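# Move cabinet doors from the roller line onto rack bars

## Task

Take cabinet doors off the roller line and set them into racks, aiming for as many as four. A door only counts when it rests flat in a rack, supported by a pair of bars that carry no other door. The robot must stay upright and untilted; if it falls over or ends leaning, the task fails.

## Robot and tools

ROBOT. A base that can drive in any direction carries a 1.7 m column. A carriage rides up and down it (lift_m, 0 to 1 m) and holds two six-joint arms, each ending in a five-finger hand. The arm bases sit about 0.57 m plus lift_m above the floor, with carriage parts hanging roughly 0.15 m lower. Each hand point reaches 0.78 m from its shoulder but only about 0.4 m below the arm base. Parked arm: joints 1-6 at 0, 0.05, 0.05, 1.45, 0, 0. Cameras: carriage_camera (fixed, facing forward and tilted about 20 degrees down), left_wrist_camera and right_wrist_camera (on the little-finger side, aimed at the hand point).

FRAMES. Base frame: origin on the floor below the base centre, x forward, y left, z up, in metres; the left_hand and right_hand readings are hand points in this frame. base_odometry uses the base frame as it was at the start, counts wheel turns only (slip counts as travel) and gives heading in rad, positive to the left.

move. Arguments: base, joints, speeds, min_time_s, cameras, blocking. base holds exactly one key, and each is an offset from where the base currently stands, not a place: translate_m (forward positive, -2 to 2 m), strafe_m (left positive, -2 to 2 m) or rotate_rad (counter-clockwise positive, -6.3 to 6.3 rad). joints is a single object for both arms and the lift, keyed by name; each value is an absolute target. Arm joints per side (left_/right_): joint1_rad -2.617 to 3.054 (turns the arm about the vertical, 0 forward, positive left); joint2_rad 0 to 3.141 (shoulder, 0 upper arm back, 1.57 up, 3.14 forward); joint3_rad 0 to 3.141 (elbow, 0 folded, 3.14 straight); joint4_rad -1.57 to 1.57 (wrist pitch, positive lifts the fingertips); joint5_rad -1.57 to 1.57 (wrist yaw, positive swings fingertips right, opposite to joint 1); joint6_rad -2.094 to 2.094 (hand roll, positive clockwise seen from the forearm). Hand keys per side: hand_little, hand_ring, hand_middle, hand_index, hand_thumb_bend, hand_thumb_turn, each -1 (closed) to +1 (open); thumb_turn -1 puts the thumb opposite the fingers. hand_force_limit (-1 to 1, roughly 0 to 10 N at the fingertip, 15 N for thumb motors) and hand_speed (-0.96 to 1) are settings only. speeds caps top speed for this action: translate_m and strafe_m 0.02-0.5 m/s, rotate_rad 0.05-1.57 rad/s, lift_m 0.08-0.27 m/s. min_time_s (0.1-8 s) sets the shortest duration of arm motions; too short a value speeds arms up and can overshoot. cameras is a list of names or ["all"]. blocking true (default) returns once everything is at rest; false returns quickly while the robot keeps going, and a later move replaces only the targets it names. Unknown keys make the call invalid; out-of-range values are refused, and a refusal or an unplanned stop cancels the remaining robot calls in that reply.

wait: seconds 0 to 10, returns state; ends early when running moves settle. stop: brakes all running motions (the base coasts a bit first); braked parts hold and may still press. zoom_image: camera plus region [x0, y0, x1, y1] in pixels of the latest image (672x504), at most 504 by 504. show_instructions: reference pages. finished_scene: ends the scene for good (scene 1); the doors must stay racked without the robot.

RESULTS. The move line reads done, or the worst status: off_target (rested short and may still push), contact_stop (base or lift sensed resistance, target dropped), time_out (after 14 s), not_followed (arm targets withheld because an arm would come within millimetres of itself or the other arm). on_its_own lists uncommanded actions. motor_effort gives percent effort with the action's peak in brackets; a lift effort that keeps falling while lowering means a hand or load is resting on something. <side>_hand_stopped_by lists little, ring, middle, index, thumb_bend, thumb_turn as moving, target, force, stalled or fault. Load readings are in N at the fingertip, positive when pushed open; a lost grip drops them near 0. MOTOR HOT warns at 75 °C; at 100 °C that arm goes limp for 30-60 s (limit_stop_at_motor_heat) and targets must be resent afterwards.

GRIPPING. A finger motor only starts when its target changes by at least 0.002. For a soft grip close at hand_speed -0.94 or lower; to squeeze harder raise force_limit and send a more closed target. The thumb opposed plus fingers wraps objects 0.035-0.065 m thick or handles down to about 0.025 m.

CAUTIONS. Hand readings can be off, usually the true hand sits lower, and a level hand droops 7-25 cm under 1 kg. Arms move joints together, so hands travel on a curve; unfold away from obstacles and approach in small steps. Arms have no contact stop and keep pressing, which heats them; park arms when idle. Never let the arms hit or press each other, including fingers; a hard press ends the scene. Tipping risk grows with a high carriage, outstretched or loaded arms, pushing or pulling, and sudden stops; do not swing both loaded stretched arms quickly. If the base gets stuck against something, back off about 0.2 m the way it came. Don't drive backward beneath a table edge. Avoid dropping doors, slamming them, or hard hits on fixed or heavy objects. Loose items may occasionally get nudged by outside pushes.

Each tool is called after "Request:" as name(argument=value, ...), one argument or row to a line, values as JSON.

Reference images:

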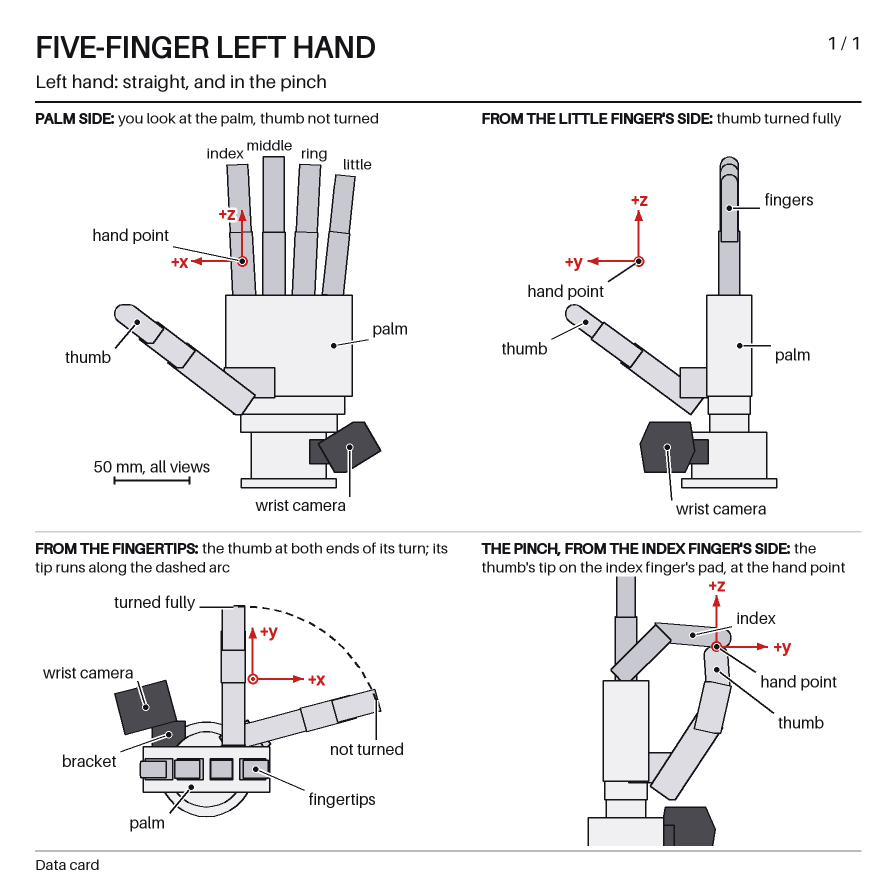

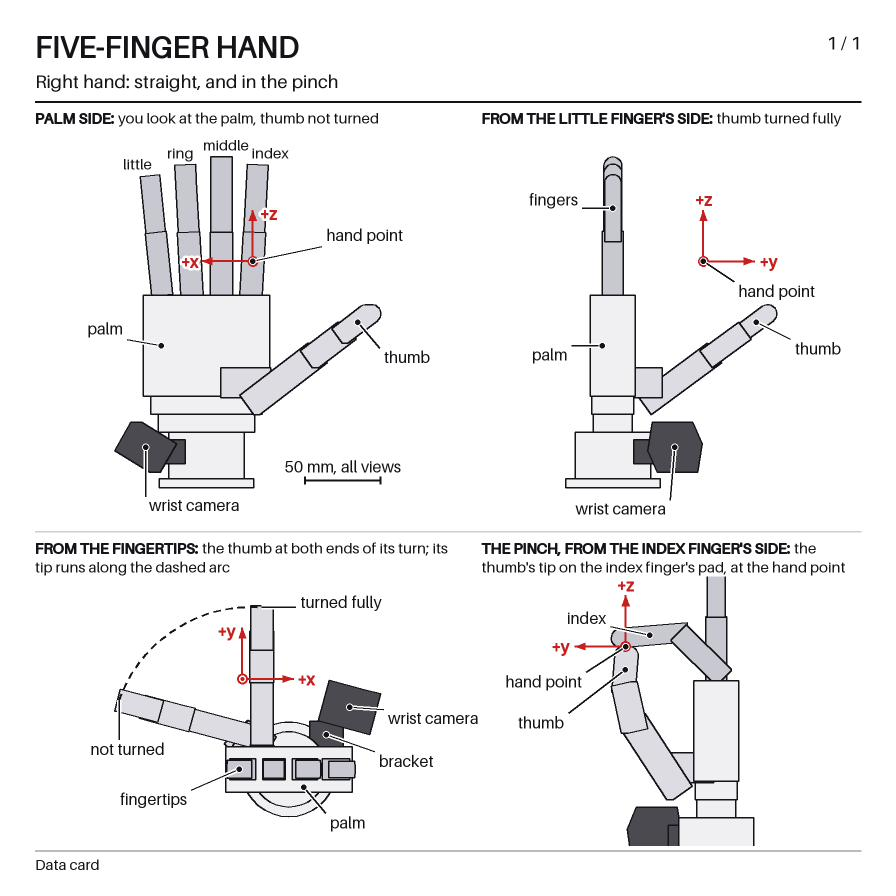

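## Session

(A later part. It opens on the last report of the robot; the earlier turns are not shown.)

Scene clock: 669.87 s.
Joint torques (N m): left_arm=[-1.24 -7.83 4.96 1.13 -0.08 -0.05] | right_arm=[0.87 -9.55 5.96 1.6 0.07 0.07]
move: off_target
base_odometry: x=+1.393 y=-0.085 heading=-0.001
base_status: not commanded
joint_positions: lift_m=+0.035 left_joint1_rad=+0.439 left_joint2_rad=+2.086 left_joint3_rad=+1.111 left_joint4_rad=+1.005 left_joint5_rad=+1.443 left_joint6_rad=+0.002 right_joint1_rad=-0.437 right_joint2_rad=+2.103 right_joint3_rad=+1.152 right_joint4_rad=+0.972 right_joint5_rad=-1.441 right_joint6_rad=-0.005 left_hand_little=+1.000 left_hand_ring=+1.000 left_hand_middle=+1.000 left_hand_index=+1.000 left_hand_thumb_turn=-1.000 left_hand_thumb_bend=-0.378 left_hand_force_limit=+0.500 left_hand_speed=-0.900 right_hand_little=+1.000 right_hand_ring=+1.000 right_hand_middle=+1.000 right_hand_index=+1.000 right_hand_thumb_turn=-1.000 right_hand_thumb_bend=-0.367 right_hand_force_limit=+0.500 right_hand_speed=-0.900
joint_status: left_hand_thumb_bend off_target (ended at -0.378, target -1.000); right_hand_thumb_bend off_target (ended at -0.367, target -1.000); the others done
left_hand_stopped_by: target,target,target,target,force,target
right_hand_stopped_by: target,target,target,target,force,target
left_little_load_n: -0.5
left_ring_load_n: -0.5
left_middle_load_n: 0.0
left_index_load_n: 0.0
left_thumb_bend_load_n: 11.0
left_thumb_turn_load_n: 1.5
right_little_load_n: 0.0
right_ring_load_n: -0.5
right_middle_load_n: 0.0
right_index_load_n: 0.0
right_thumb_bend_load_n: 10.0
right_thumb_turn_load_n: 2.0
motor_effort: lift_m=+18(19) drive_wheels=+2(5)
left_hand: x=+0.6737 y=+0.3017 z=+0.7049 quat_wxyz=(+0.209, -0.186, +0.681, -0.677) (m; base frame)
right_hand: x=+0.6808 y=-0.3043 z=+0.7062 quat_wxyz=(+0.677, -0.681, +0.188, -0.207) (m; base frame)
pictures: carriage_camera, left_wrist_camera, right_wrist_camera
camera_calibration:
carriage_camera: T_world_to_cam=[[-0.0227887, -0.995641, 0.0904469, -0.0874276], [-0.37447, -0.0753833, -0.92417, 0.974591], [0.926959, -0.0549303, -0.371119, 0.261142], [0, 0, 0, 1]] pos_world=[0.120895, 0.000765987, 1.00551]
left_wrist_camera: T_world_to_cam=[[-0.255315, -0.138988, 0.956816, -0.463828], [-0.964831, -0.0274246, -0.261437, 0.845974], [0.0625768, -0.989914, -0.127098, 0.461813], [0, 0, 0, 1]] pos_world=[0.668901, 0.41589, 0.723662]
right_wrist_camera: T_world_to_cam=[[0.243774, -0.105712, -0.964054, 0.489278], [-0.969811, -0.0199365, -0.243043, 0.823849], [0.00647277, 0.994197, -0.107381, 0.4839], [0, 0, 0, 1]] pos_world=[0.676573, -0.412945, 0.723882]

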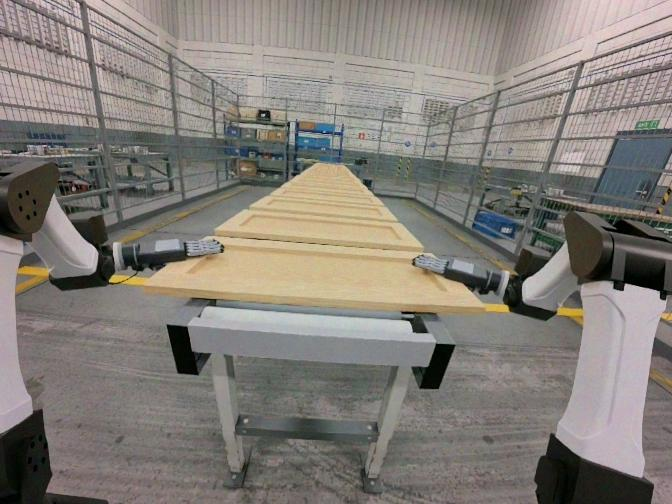

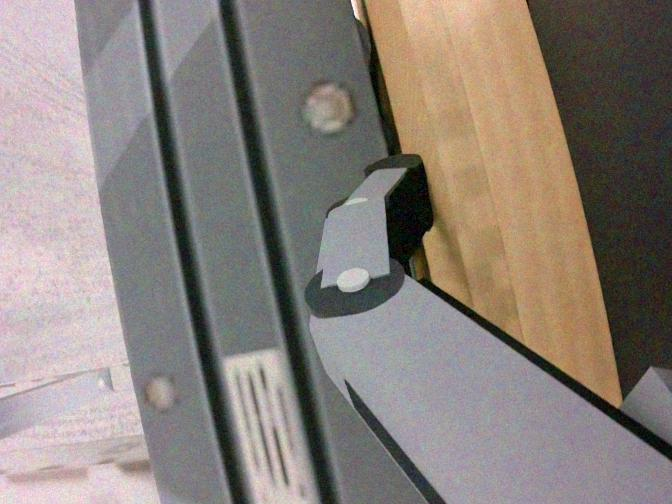

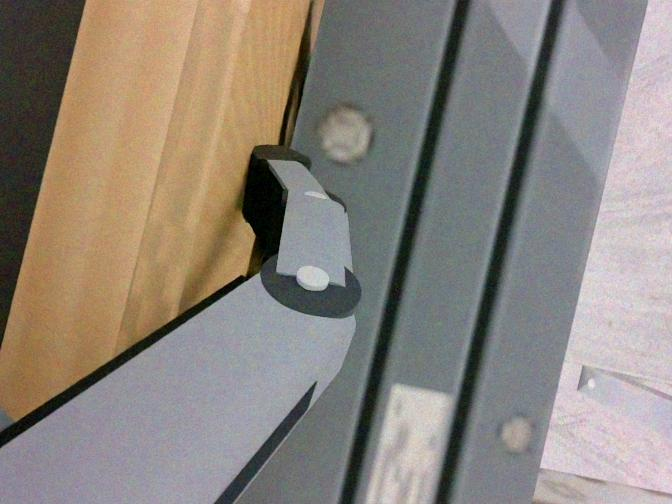

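Request:
move(
  joints={"lift_m": 0.12},
  speeds={"lift_m": 0.08},
  cameras=["all"],
)

Scene clock: 676.43 s.
Joint torques (N m): left_arm=[-1.29 -9.26 6.32 1.45 0.01 -0.17] | right_arm=[0.79 -11.56 6.9 2.01 -0.07 0.21]
move: done
base_odometry: x=+1.393 y=-0.085 heading=-0.001
base_status: not commanded
joint_positions: lift_m=+0.120 left_joint1_rad=+0.439 left_joint2_rad=+2.105 left_joint3_rad=+1.096 left_joint4_rad=+0.978 left_joint5_rad=+1.437 left_joint6_rad=+0.016 right_joint1_rad=-0.437 right_joint2_rad=+2.126 right_joint3_rad=+1.142 right_joint4_rad=+0.942 right_joint5_rad=-1.436 right_joint6_rad=-0.019 left_hand_little=+1.000 left_hand_ring=+1.000 left_hand_middle=+1.000 left_hand_index=+1.000 left_hand_thumb_turn=-1.000 left_hand_thumb_bend=-0.377 left_hand_force_limit=+0.500 left_hand_speed=-0.900 right_hand_little=+1.000 right_hand_ring=+1.000 right_hand_middle=+1.000 right_hand_index=+1.000 right_hand_thumb_turn=-1.000 right_hand_thumb_bend=-0.366 right_hand_force_limit=+0.500 right_hand_speed=-0.900
joint_status: all done
left_hand_stopped_by: target,target,target,target,force,target
right_hand_stopped_by: target,target,target,target,force,target
left_little_load_n: 0.0
left_ring_load_n: 0.0
left_middle_load_n: 0.0
left_index_load_n: 0.0
left_thumb_bend_load_n: 14.5
left_thumb_turn_load_n: 1.5
right_little_load_n: 0.0
right_ring_load_n: 0.0
right_middle_load_n: 0.0
right_index_load_n: 0.0
right_thumb_bend_load_n: 16.5
right_thumb_turn_load_n: 2.0
motor_effort: lift_m=+19(26) drive_wheels=+3(4)
left_hand: x=+0.6706 y=+0.3003 z=+0.7762 quat_wxyz=(+0.194, -0.205, +0.678, -0.678) (m; base frame)
right_hand: x=+0.6785 y=-0.3034 z=+0.7772 quat_wxyz=(+0.679, -0.678, +0.207, -0.191) (m; base frame)
pictures: carriage_camera, left_wrist_camera, right_wrist_camera
camera_calibration:
carriage_camera: T_world_to_cam=[[-0.0227887, -0.995641, 0.0904469, -0.0950975], [-0.37447, -0.0753833, -0.92417, 1.05296], [0.926959, -0.0549303, -0.371119, 0.292613], [0, 0, 0, 1]] pos_world=[0.120895, 0.000765987, 1.09031]
left_wrist_camera: T_world_to_cam=[[-0.211504, -0.121863, 0.96975, -0.577635], [-0.975373, -0.0371916, -0.217404, 0.837428], [0.0625601, -0.99185, -0.110996, 0.457781], [0, 0, 0, 1]] pos_world=[0.665994, 0.414802, 0.793034]
right_wrist_camera: T_world_to_cam=[[0.199415, -0.0884069, -0.975919, 0.602975], [-0.97989, -0.010857, -0.199243, 0.814534], [0.00701884, 0.996025, -0.0887941, 0.476322], [0, 0, 0, 1]] pos_world=[0.674568, -0.412278, 0.79304]

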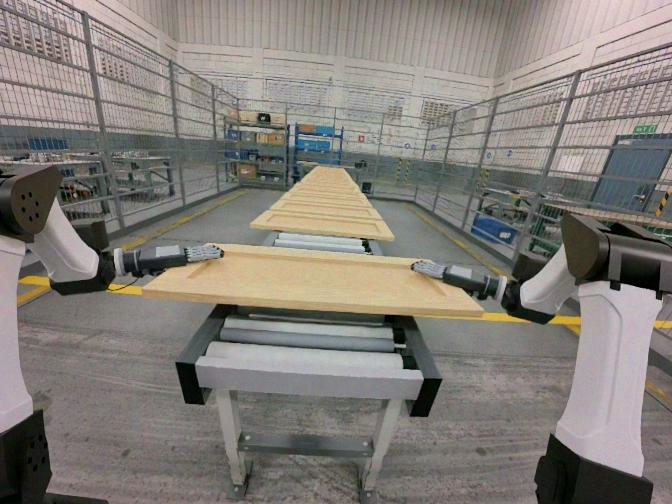

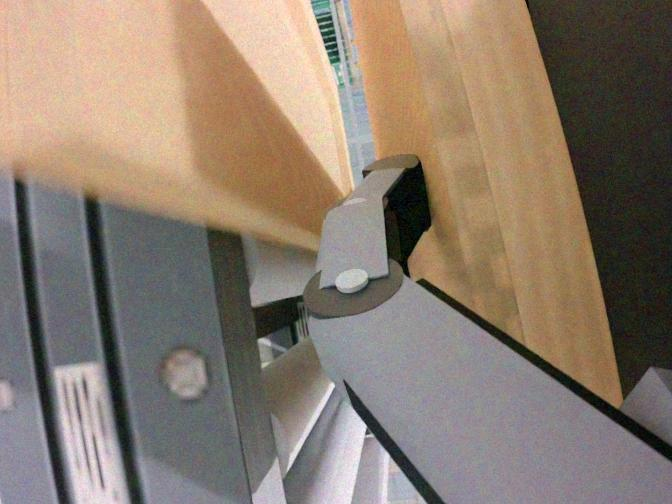

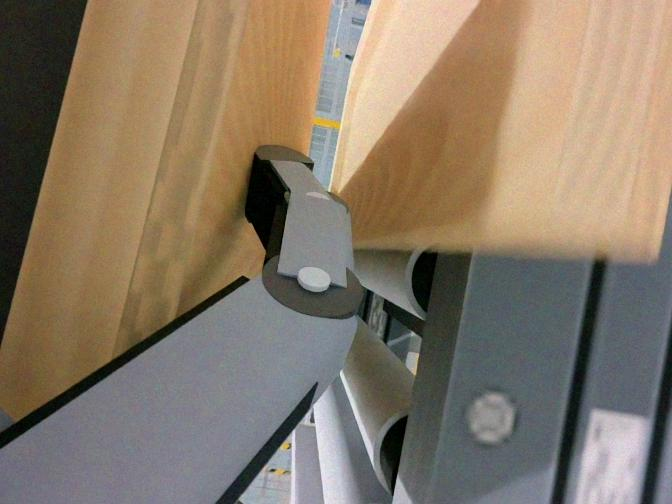

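Request:
move(
  base={"translate_m": -1.343},
  joints={"lift_m": 0.28},
  speeds={"translate_m": 0.3, "lift_m": 0.08},
)

Request:
move(
  base={"rotate_rad": 1.492},
  speeds={"rotate_rad": 0.6},
  cameras=["carriage_camera"],
)

Request:
zoom_image(
  camera="carriage_camera",
  region=[200, 30, 500, 380],
)

Scene clock: 700.87 s.
Joint torques (N m): left_arm=[-1.25 -9.84 6.17 1.5 0.08 -0.19] | right_arm=[0.9 -12.1 6.9 2.05 -0.14 0.24]
move: done
base_odometry: x=+0.050 y=-0.083 heading=-0.001
base_status: done
joint_positions: lift_m=+0.280 left_joint1_rad=+0.439 left_joint2_rad=+2.109 left_joint3_rad=+1.096 left_joint4_rad=+0.972 left_joint5_rad=+1.432 left_joint6_rad=+0.018 right_joint1_rad=-0.437 right_joint2_rad=+2.131 right_joint3_rad=+1.142 right_joint4_rad=+0.937 right_joint5_rad=-1.430 right_joint6_rad=-0.022 left_hand_little=+1.000 left_hand_ring=+1.000 left_hand_middle=+1.000 left_hand_index=+1.000 left_hand_thumb_turn=-1.000 left_hand_thumb_bend=-0.377 left_hand_force_limit=+0.500 left_hand_speed=-0.900 right_hand_little=+1.000 right_hand_ring=+1.000 right_hand_middle=+1.000 right_hand_index=+1.000 right_hand_thumb_turn=-1.000 right_hand_thumb_bend=-0.366 right_hand_force_limit=+0.500 right_hand_speed=-0.900
joint_status: all done
left_hand_stopped_by: target,target,target,target,force,target
right_hand_stopped_by: target,target,target,target,force,target
left_little_load_n: 0.0
left_ring_load_n: 0.0
left_middle_load_n: 0.0
left_index_load_n: 0.0
left_thumb_bend_load_n: 15.5
left_thumb_turn_load_n: 2.0
right_little_load_n: 0.0
right_ring_load_n: 0.0
right_middle_load_n: 0.0
right_index_load_n: 0.0
right_thumb_bend_load_n: 17.5
right_thumb_turn_load_n: 2.5
motor_effort: lift_m=+19(27) drive_wheels=-2(10)
left_hand: x=+0.6713 y=+0.3006 z=+0.9340 quat_wxyz=(+0.193, -0.210, +0.677, -0.678) (m; base frame)
right_hand: x=+0.6793 y=-0.3037 z=+0.9343 quat_wxyz=(+0.678, -0.677, +0.213, -0.190) (m; base frame)
pictures: none

Scene clock: 704.40 s.
Joint torques (N m): left_arm=[-1.33 -9.81 6.19 1.5 0.14 -0.19] | right_arm=[0.68 -12.05 6.89 2.06 -0.26 0.25]
move: done
base_odometry: x=+0.050 y=-0.083 heading=+1.491
base_status: done
joint_positions: lift_m=+0.280 left_joint1_rad=+0.438 left_joint2_rad=+2.109 left_joint3_rad=+1.096 left_joint4_rad=+0.972 left_joint5_rad=+1.427 left_joint6_rad=+0.018 right_joint1_rad=-0.434 right_joint2_rad=+2.131 right_joint3_rad=+1.142 right_joint4_rad=+0.937 right_joint5_rad=-1.421 right_joint6_rad=-0.022 left_hand_little=+1.000 left_hand_ring=+1.000 left_hand_middle=+1.000 left_hand_index=+1.000 left_hand_thumb_turn=-1.000 left_hand_thumb_bend=-0.377 left_hand_force_limit=+0.500 left_hand_speed=-0.900 right_hand_little=+1.000 right_hand_ring=+1.000 right_hand_middle=+1.000 right_hand_index=+1.000 right_hand_thumb_turn=-1.000 right_hand_thumb_bend=-0.366 right_hand_force_limit=+0.500 right_hand_speed=-0.900
joint_status: not commanded
left_hand_stopped_by: target,target,target,target,force,target
right_hand_stopped_by: target,target,target,target,force,target
left_little_load_n: 0.0
left_ring_load_n: 0.0
left_middle_load_n: 0.0
left_index_load_n: 0.0
left_thumb_bend_load_n: 15.5
left_thumb_turn_load_n: 1.5
right_little_load_n: 0.0
right_ring_load_n: 0.0
right_middle_load_n: 0.0
right_index_load_n: 0.0
right_thumb_bend_load_n: 17.0
right_thumb_turn_load_n: 2.5
motor_effort: lift_m=+19(19) drive_wheels=+3(11)
left_hand: x=+0.6722 y=+0.3009 z=+0.9339 quat_wxyz=(+0.195, -0.211, +0.677, -0.678) (m; base frame)
right_hand: x=+0.6809 y=-0.3031 z=+0.9342 quat_wxyz=(+0.678, -0.677, +0.214, -0.192) (m; base frame)
pictures: carriage_camera
camera_calibration:
carriage_camera: T_world_to_cam=[[-0.0227887, -0.995641, 0.0904469, -0.109578], [-0.37447, -0.0753833, -0.92417, 1.20092], [0.926959, -0.0549303, -0.371119, 0.352029], [0, 0, 0, 1]] pos_world=[0.120895, 0.000765987, 1.25041]

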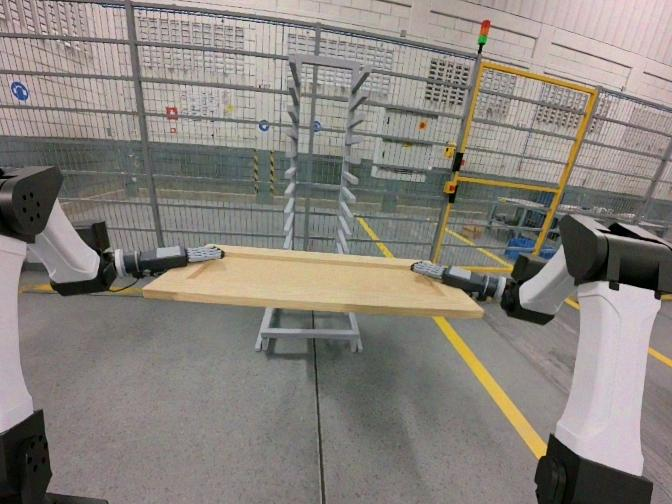

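Scaled by 1.440 from the camera's 672x504 image, which has a finer 960x720 frame.

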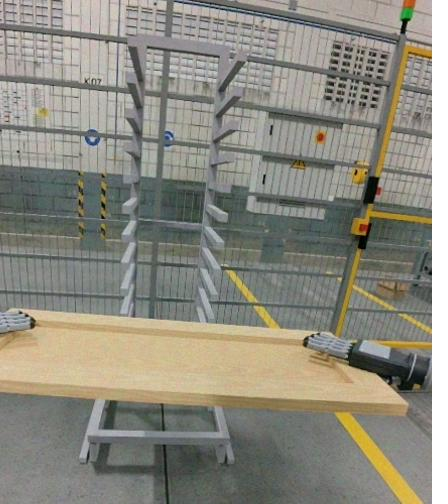

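Request:
move(
  base={"rotate_rad": 0.039},
  speeds={"rotate_rad": 0.4},
)

Request:
move(
  base={"translate_m": 0.5},
  speeds={"translate_m": 0.25},
  cameras=["all"],
)

Request:
zoom_image(
  camera="carriage_camera",
  region=[180, 0, 520, 400],
)

Scene clock: 738.90 s.
Joint torques (N m): left_arm=[-1.32 -9.83 6.19 1.51 0.19 -0.19] | right_arm=[0.57 -12.07 6.95 2.05 -0.32 0.25]
move: done
base_odometry: x=+0.050 y=-0.083 heading=+1.529
base_status: done
joint_positions: lift_m=+0.280 left_joint1_rad=+0.439 left_joint2_rad=+2.109 left_joint3_rad=+1.096 left_joint4_rad=+0.972 left_joint5_rad=+1.422 left_joint6_rad=+0.018 right_joint1_rad=-0.432 right_joint2_rad=+2.131 right_joint3_rad=+1.142 right_joint4_rad=+0.937 right_joint5_rad=-1.418 right_joint6_rad=-0.022 left_hand_little=+1.000 left_hand_ring=+1.000 left_hand_middle=+1.000 left_hand_index=+1.000 left_hand_thumb_turn=-1.000 left_hand_thumb_bend=-0.377 left_hand_force_limit=+0.500 left_hand_speed=-0.900 right_hand_little=+1.000 right_hand_ring=+1.000 right_hand_middle=+1.000 right_hand_index=+1.000 right_hand_thumb_turn=-1.000 right_hand_thumb_bend=-0.366 right_hand_force_limit=+0.500 right_hand_speed=-0.900
joint_status: not commanded
left_hand_stopped_by: target,target,target,target,force,target
right_hand_stopped_by: target,target,target,target,force,target
left_little_load_n: 0.0
left_ring_load_n: 0.0
left_middle_load_n: 0.5
left_index_load_n: 0.0
left_thumb_bend_load_n: 15.5
left_thumb_turn_load_n: 1.5
right_little_load_n: 0.0
right_ring_load_n: 0.0
right_middle_load_n: 0.0
right_index_load_n: 0.0
right_thumb_bend_load_n: 17.5
right_thumb_turn_load_n: 2.0
motor_effort: lift_m=+19(19) drive_wheels=+4(12)
left_hand: x=+0.6730 y=+0.3017 z=+0.9339 quat_wxyz=(+0.197, -0.213, +0.676, -0.677) (m; base frame)
right_hand: x=+0.6815 y=-0.3023 z=+0.9342 quat_wxyz=(+0.677, -0.677, +0.215, -0.193) (m; base frame)
pictures: none

Scene clock: 742.20 s.
Joint torques (N m): left_arm=[-1.31 -9.83 6.2 1.51 0.16 -0.19] | right_arm=[0.43 -12.05 6.84 2.05 -0.28 0.24]
move: done
base_odometry: x=+0.070 y=+0.417 heading=+1.530
base_status: done
joint_positions: lift_m=+0.280 left_joint1_rad=+0.439 left_joint2_rad=+2.109 left_joint3_rad=+1.096 left_joint4_rad=+0.972 left_joint5_rad=+1.423 left_joint6_rad=+0.018 right_joint1_rad=-0.432 right_joint2_rad=+2.131 right_joint3_rad=+1.142 right_joint4_rad=+0.937 right_joint5_rad=-1.419 right_joint6_rad=-0.022 left_hand_little=+1.000 left_hand_ring=+1.000 left_hand_middle=+1.000 left_hand_index=+1.000 left_hand_thumb_turn=-1.000 left_hand_thumb_bend=-0.377 left_hand_force_limit=+0.500 left_hand_speed=-0.900 right_hand_little=+1.000 right_hand_ring=+1.000 right_hand_middle=+1.000 right_hand_index=+1.000 right_hand_thumb_turn=-1.000 right_hand_thumb_bend=-0.366 right_hand_force_limit=+0.500 right_hand_speed=-0.900
joint_status: not commanded
left_hand_stopped_by: target,target,target,target,force,target
right_hand_stopped_by: target,target,target,target,force,target
left_little_load_n: 0.0
left_ring_load_n: 0.0
left_middle_load_n: 0.0
left_index_load_n: 0.0
left_thumb_bend_load_n: 15.0
left_thumb_turn_load_n: 1.5
right_little_load_n: 0.0
right_ring_load_n: 0.0
right_middle_load_n: 0.0
right_index_load_n: 0.0
right_thumb_bend_load_n: 17.0
right_thumb_turn_load_n: 2.0
motor_effort: lift_m=+19(19) drive_wheels=-6(14)
left_hand: x=+0.6729 y=+0.3017 z=+0.9339 quat_wxyz=(+0.196, -0.213, +0.677, -0.677) (m; base frame)
right_hand: x=+0.6813 y=-0.3022 z=+0.9342 quat_wxyz=(+0.677, -0.677, +0.214, -0.192) (m; base frame)
pictures: carriage_camera, left_wrist_camera, right_wrist_camera
camera_calibration:
carriage_camera: T_world_to_cam=[[-0.0227887, -0.995641, 0.0904469, -0.109578], [-0.37447, -0.0753833, -0.92417, 1.20092], [0.926959, -0.0549303, -0.371119, 0.352029], [0, 0, 0, 1]] pos_world=[0.120895, 0.000765987, 1.25041]
left_wrist_camera: T_world_to_cam=[[-0.201931, -0.122282, 0.971736, -0.738038], [-0.976384, -0.0526744, -0.209525, 0.871996], [0.0768068, -0.991097, -0.108758, 0.464596], [0, 0, 0, 1]] pos_world=[0.666686, 0.416143, 0.950411]
right_wrist_camera: T_world_to_cam=[[0.19037, -0.088409, -0.977723, 0.763512], [-0.98154, 0.00153911, -0.191252, 0.846015], [0.0184133, 0.996083, -0.086484, 0.479162], [0, 0, 0, 1]] pos_world=[0.676225, -0.411086, 0.949746]

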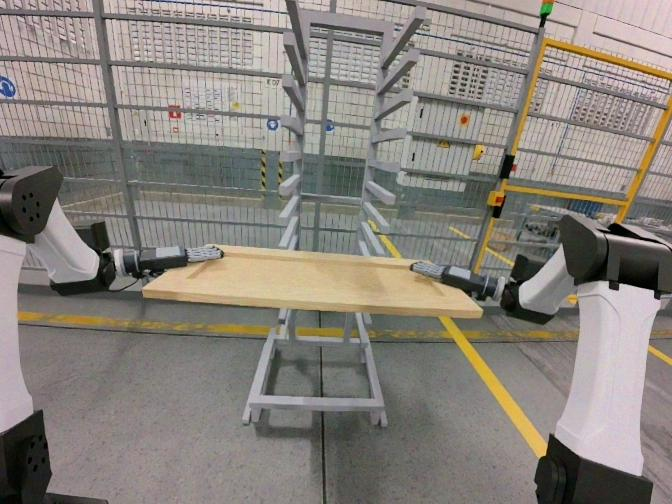

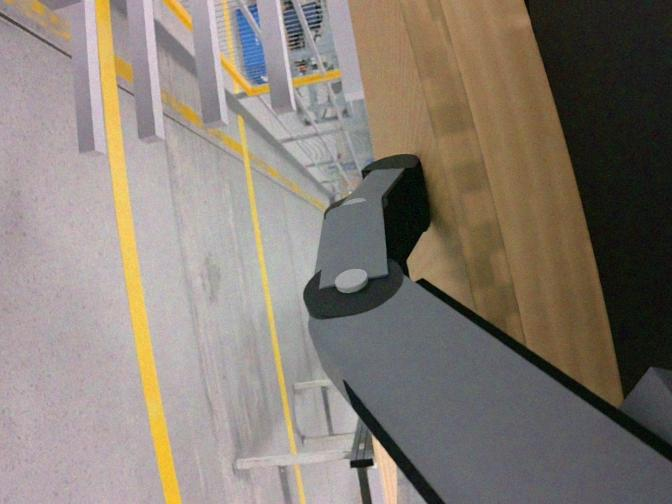

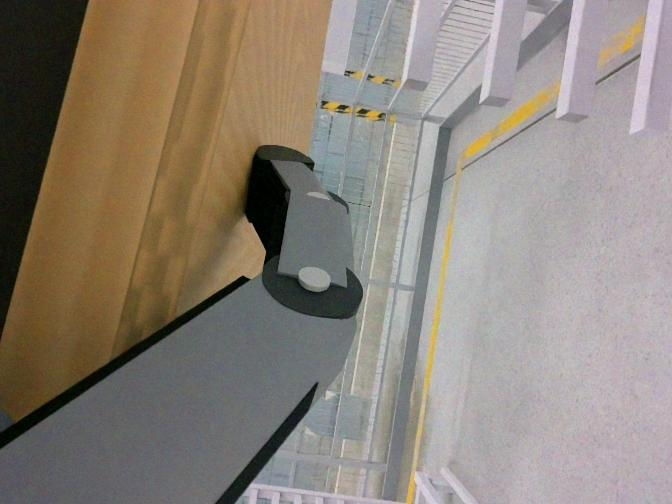

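Scaled by 1.260 from the camera's 672x504 image, which has a finer 960x720 frame.

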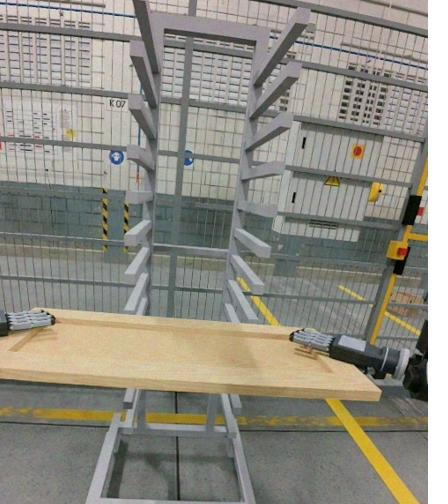

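Request:
move(
  base={"strafe_m": -0.035},
  joints={"lift_m": 0.295},
  cameras=["all"],
)

Request:
zoom_image(
  camera="carriage_camera",
  region=[230, 100, 440, 350],
)

Request:
zoom_image(
  camera="left_wrist_camera",
  region=[100, 0, 500, 300],
)

Request:
zoom_image(
  camera="right_wrist_camera",
  region=[172, 0, 572, 300],
)

Scene clock: 784.40 s.
Joint torques (N m): left_arm=[-1.16 -10 6.49 1.54 0.21 -0.21] | right_arm=[0.72 -12.27 7.2 2.09 -0.29 0.26]
move: done
base_odometry: x=+0.105 y=+0.416 heading=+1.531
base_status: done
joint_positions: lift_m=+0.295 left_joint1_rad=+0.437 left_joint2_rad=+2.112 left_joint3_rad=+1.093 left_joint4_rad=+0.970 left_joint5_rad=+1.419 left_joint6_rad=+0.020 right_joint1_rad=-0.435 right_joint2_rad=+2.134 right_joint3_rad=+1.139 right_joint4_rad=+0.934 right_joint5_rad=-1.417 right_joint6_rad=-0.023 left_hand_little=+1.000 left_hand_ring=+1.000 left_hand_middle=+1.000 left_hand_index=+1.000 left_hand_thumb_turn=-1.000 left_hand_thumb_bend=-0.377 left_hand_force_limit=+0.500 left_hand_speed=-0.900 right_hand_little=+1.000 right_hand_ring=+1.000 right_hand_middle=+1.000 right_hand_index=+1.000 right_hand_thumb_turn=-1.000 right_hand_thumb_bend=-0.365 right_hand_force_limit=+0.500 right_hand_speed=-0.900
joint_status: all done
left_hand_stopped_by: target,target,target,target,force,target
right_hand_stopped_by: target,target,target,target,force,target
left_little_load_n: -0.5
left_ring_load_n: 0.0
left_middle_load_n: 0.0
left_index_load_n: 0.0
left_thumb_bend_load_n: 16.0
left_thumb_turn_load_n: 1.5
right_little_load_n: 0.0
right_ring_load_n: -0.5
right_middle_load_n: 0.0
right_index_load_n: 0.0
right_thumb_bend_load_n: 18.5
right_thumb_turn_load_n: 1.5
motor_effort: lift_m=+19(24) drive_wheels=+2(9)
left_hand: x=+0.6727 y=+0.3004 z=+0.9467 quat_wxyz=(+0.194, -0.216, +0.676, -0.677) (m; base frame)
right_hand: x=+0.6808 y=-0.3036 z=+0.9472 quat_wxyz=(+0.677, -0.676, +0.218, -0.192) (m; base frame)
pictures: carriage_camera, left_wrist_camera, right_wrist_camera
camera_calibration:
carriage_camera: T_world_to_cam=[[-0.0227887, -0.995641, 0.0904469, -0.110935], [-0.37447, -0.0753833, -0.92417, 1.21478], [0.926959, -0.0549303, -0.371119, 0.357596], [0, 0, 0, 1]] pos_world=[0.120895, 0.000765987, 1.26541]
left_wrist_camera: T_world_to_cam=[[-0.195922, -0.120092, 0.973238, -0.756812], [-0.977599, -0.0539131, -0.203453, 0.86985], [0.0769033, -0.991298, -0.106839, 0.462964], [0, 0, 0, 1]] pos_world=[0.666485, 0.414944, 0.962994]
right_wrist_camera: T_world_to_cam=[[0.183698, -0.0867743, -0.979145, 0.782545], [-0.982719, 0.00687916, -0.184978, 0.844454], [0.022787, 0.996204, -0.084011, 0.476396], [0, 0, 0, 1]] pos_world=[0.675253, -0.412492, 0.962453]

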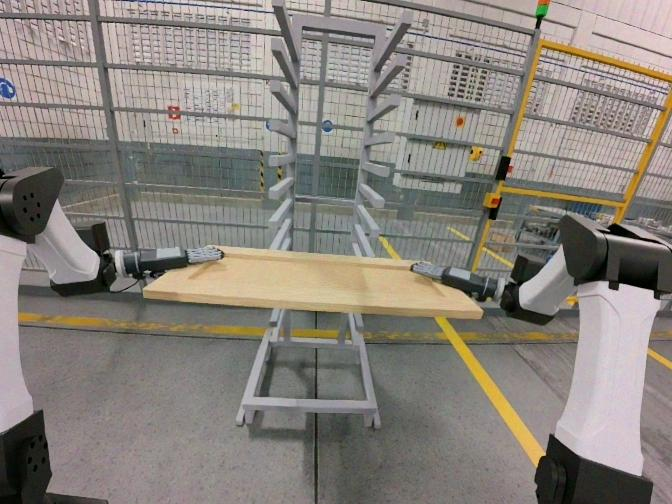

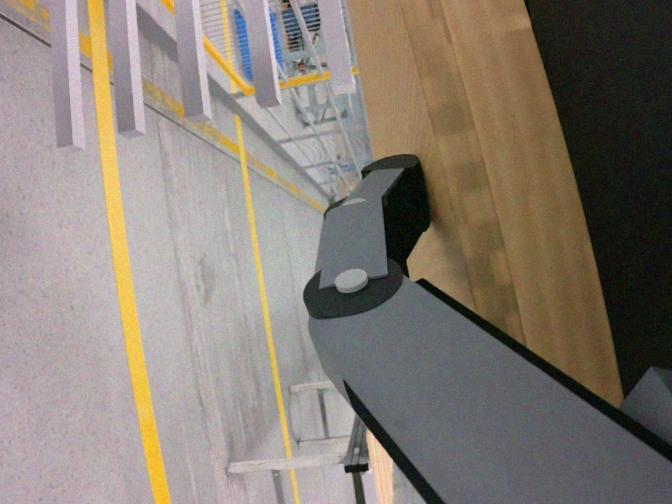

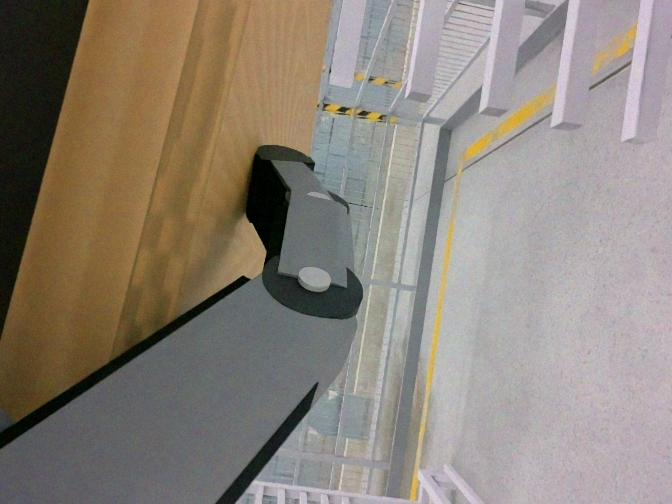

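Scaled by 2.016 from the camera's 672x504 image, which has a finer 960x720 frame.

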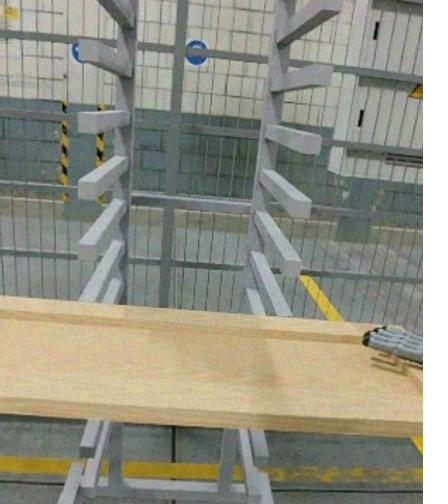

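Scaled by 1.260 from the camera's 672x504 image, which has a finer 960x720 frame.

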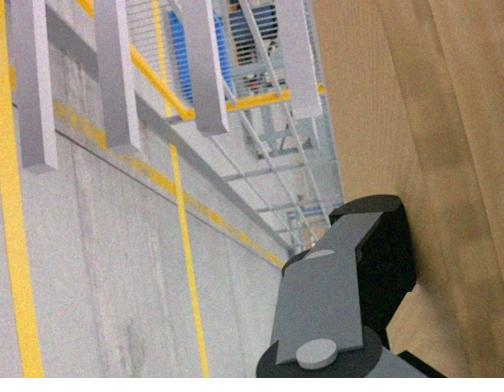

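Scaled by 1.260 from the camera's 672x504 image, which has a finer 960x720 frame.

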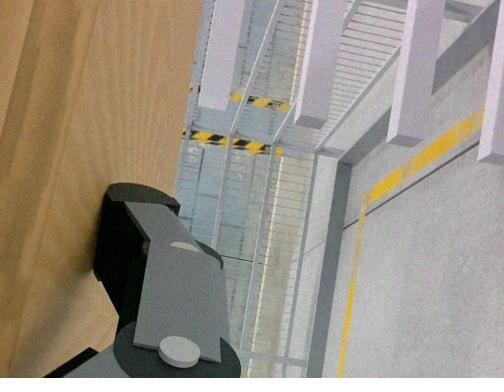

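Request:
move(
  base={"translate_m": 0.15},
  joints={"lift_m": 0.304},
  speeds={"translate_m": 0.1},
  cameras=["all"],
)

Request:
zoom_image(
  camera="left_wrist_camera",
  region=[100, 0, 500, 300],
)

Request:
zoom_image(
  camera="right_wrist_camera",
  region=[172, 0, 572, 300],
)

Scene clock: 833.57 s.
Joint torques (N m): left_arm=[-1.1 -9.99 6.69 1.54 0.21 -0.21] | right_arm=[0.7 -12.48 7.43 2.11 -0.28 0.27]
move: done
base_odometry: x=+0.111 y=+0.565 heading=+1.530
base_status: done
joint_positions: lift_m=+0.304 left_joint1_rad=+0.437 left_joint2_rad=+2.112 left_joint3_rad=+1.090 left_joint4_rad=+0.970 left_joint5_rad=+1.421 left_joint6_rad=+0.020 right_joint1_rad=-0.435 right_joint2_rad=+2.135 right_joint3_rad=+1.137 right_joint4_rad=+0.934 right_joint5_rad=-1.418 right_joint6_rad=-0.024 left_hand_little=+1.000 left_hand_ring=+1.000 left_hand_middle=+1.000 left_hand_index=+1.000 left_hand_thumb_turn=-1.000 left_hand_thumb_bend=-0.376 left_hand_force_limit=+0.500 left_hand_speed=-0.900 right_hand_little=+1.000 right_hand_ring=+1.000 right_hand_middle=+1.000 right_hand_index=+1.000 right_hand_thumb_turn=-1.000 right_hand_thumb_bend=-0.365 right_hand_force_limit=+0.500 right_hand_speed=-0.900
joint_status: all done
left_hand_stopped_by: target,target,target,target,force,target
right_hand_stopped_by: target,target,target,target,force,target
left_little_load_n: 0.0
left_ring_load_n: 0.0
left_middle_load_n: 0.0
left_index_load_n: 0.0
left_thumb_bend_load_n: 16.0
left_thumb_turn_load_n: 1.5
right_little_load_n: 0.0
right_ring_load_n: 0.0
right_middle_load_n: -0.5
right_index_load_n: 0.0
right_thumb_bend_load_n: 18.5
right_thumb_turn_load_n: 2.0
motor_effort: lift_m=+19(26) drive_wheels=-5(8)
left_hand: x=+0.6718 y=+0.3000 z=+0.9550 quat_wxyz=(+0.193, -0.216, +0.676, -0.677) (m; base frame)
right_hand: x=+0.6802 y=-0.3033 z=+0.9553 quat_wxyz=(+0.677, -0.676, +0.219, -0.190) (m; base frame)
pictures: carriage_camera, left_wrist_camera, right_wrist_camera
camera_calibration:
carriage_camera: T_world_to_cam=[[-0.0227887, -0.995641, 0.0904469, -0.111749], [-0.37447, -0.0753833, -0.92417, 1.2231], [0.926959, -0.0549303, -0.371119, 0.360936], [0, 0, 0, 1]] pos_world=[0.120895, 0.000765987, 1.27441]
left_wrist_camera: T_world_to_cam=[[-0.19348, -0.118585, 0.973911, -0.767874], [-0.97823, -0.0526064, -0.200744, 0.868058], [0.0750392, -0.991549, -0.105825, 0.463853], [0, 0, 0, 1]] pos_world=[0.665785, 0.41454, 0.971186]
right_wrist_camera: T_world_to_cam=[[0.181423, -0.0854872, -0.979682, 0.793183], [-0.983172, 0.00591982, -0.182586, 0.843049], [0.0214083, 0.996322, -0.0829746, 0.476764], [0, 0, 0, 1]] pos_world=[0.674753, -0.412194, 0.970556]

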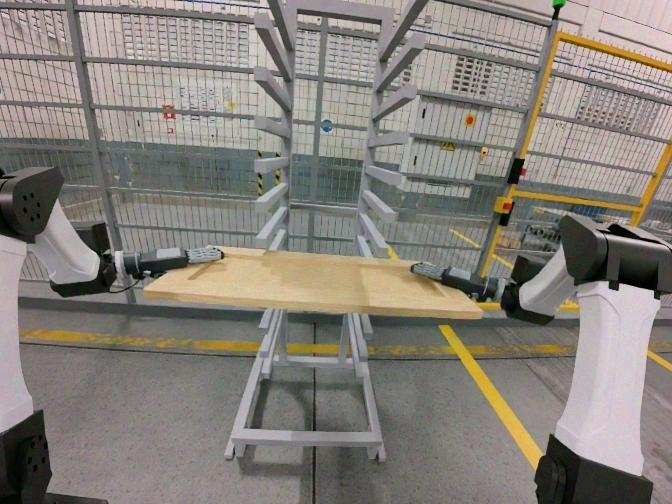

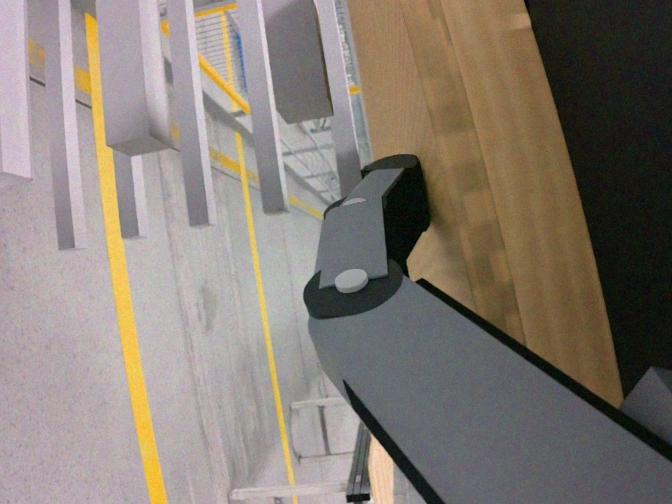

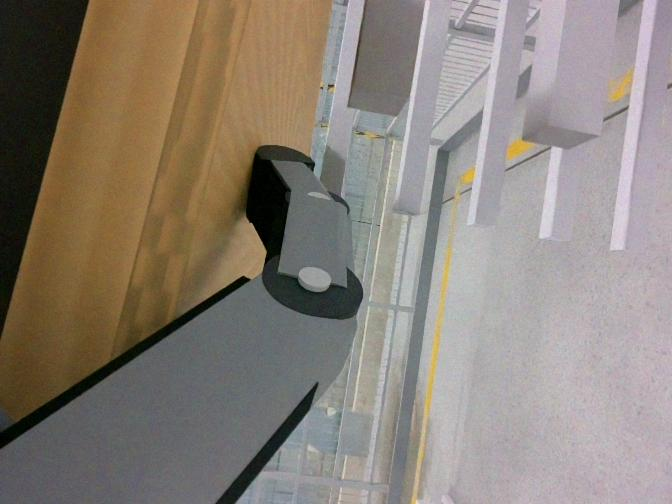

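Scaled by 1.260 from the camera's 672x504 image, which has a finer 960x720 frame.

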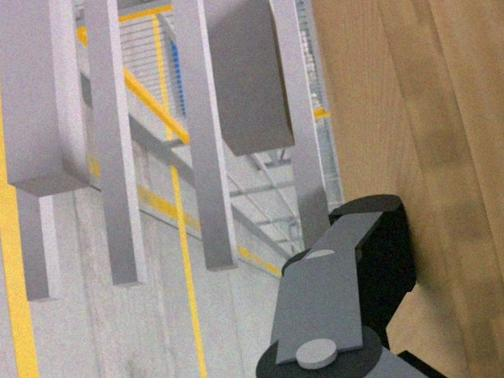

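Scaled by 1.260 from the camera's 672x504 image, which has a finer 960x720 frame.

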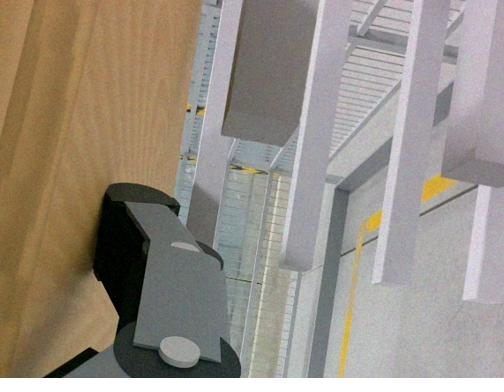

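Request:
move(
  base={"translate_m": 0.28},
  speeds={"translate_m": 0.1},
  cameras=["all"],
)

Request:
zoom_image(
  camera="carriage_camera",
  region=[200, 150, 450, 350],
)

Scene clock: 863.20 s.
Joint torques (N m): left_arm=[-1.07 -9.89 6.69 1.54 0.21 -0.21] | right_arm=[0.7 -12.34 7.38 2.11 -0.27 0.26]
move: done
base_odometry: x=+0.123 y=+0.845 heading=+1.529
base_status: done
joint_positions: lift_m=+0.304 left_joint1_rad=+0.437 left_joint2_rad=+2.112 left_joint3_rad=+1.090 left_joint4_rad=+0.970 left_joint5_rad=+1.421 left_joint6_rad=+0.020 right_joint1_rad=-0.435 right_joint2_rad=+2.135 right_joint3_rad=+1.137 right_joint4_rad=+0.934 right_joint5_rad=-1.419 right_joint6_rad=-0.024 left_hand_little=+1.000 left_hand_ring=+1.000 left_hand_middle=+1.000 left_hand_index=+1.000 left_hand_thumb_turn=-1.000 left_hand_thumb_bend=-0.376 left_hand_force_limit=+0.500 left_hand_speed=-0.900 right_hand_little=+1.000 right_hand_ring=+1.000 right_hand_middle=+1.000 right_hand_index=+1.000 right_hand_thumb_turn=-1.000 right_hand_thumb_bend=-0.365 right_hand_force_limit=+0.500 right_hand_speed=-0.900
joint_status: not commanded
left_hand_stopped_by: target,target,target,target,force,target
right_hand_stopped_by: target,target,target,target,force,target
left_little_load_n: 0.0
left_ring_load_n: 0.0
left_middle_load_n: 0.0
left_index_load_n: -0.5
left_thumb_bend_load_n: 16.0
left_thumb_turn_load_n: 1.5
right_little_load_n: 0.0
right_ring_load_n: 0.0
right_middle_load_n: 0.0
right_index_load_n: 0.0
right_thumb_bend_load_n: 18.5
right_thumb_turn_load_n: 2.0
motor_effort: lift_m=+19(19) drive_wheels=-4(11)
left_hand: x=+0.6717 y=+0.3000 z=+0.9550 quat_wxyz=(+0.193, -0.216, +0.676, -0.678) (m; base frame)
right_hand: x=+0.6801 y=-0.3032 z=+0.9553 quat_wxyz=(+0.677, -0.676, +0.219, -0.190) (m; base frame)
pictures: carriage_camera, left_wrist_camera, right_wrist_camera
camera_calibration:
carriage_camera: T_world_to_cam=[[-0.0227887, -0.995641, 0.0904469, -0.111749], [-0.37447, -0.0753833, -0.92417, 1.2231], [0.926959, -0.0549303, -0.371119, 0.360936], [0, 0, 0, 1]] pos_world=[0.120895, 0.000765987, 1.27441]
left_wrist_camera: T_world_to_cam=[[-0.19354, -0.118415, 0.97392, -0.767914], [-0.978249, -0.0522318, -0.200751, 0.867922], [0.0746416, -0.991589, -0.10573, 0.464041], [0, 0, 0, 1]] pos_world=[0.665785, 0.414539, 0.971186]
right_wrist_camera: T_world_to_cam=[[0.181453, -0.085318, -0.979692, 0.793242], [-0.983175, 0.00554379, -0.182581, 0.84289], [0.0210086, 0.996338, -0.0828766, 0.476945], [0, 0, 0, 1]] pos_world=[0.674752, -0.412194, 0.970556]

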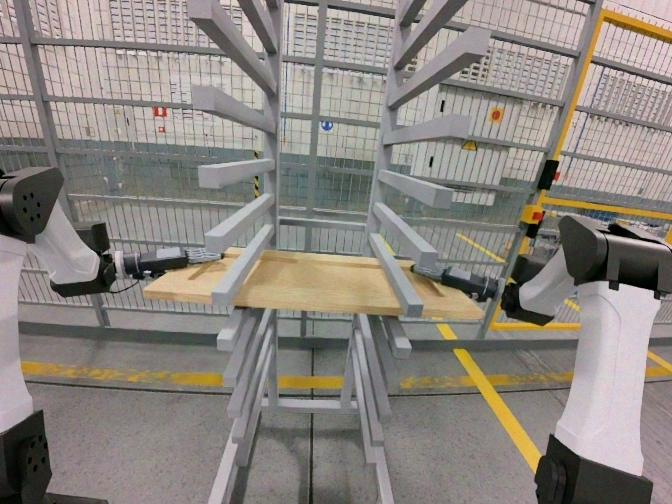

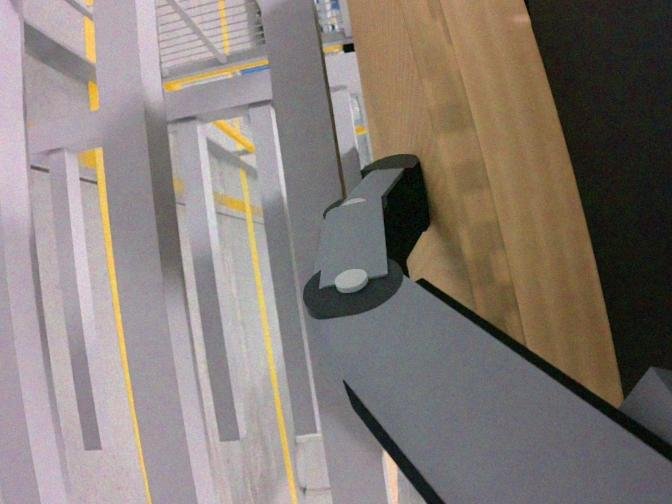

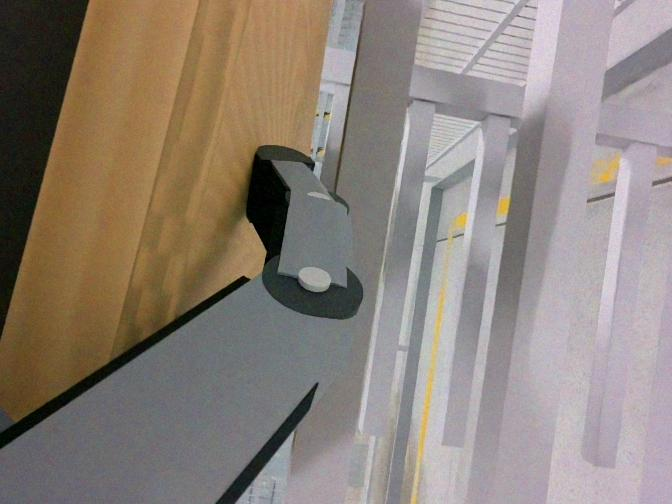

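Scaled by 2.016 from the camera's 672x504 image, which has a finer 960x720 frame.

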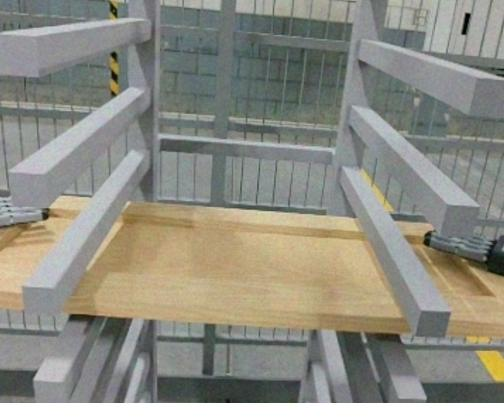

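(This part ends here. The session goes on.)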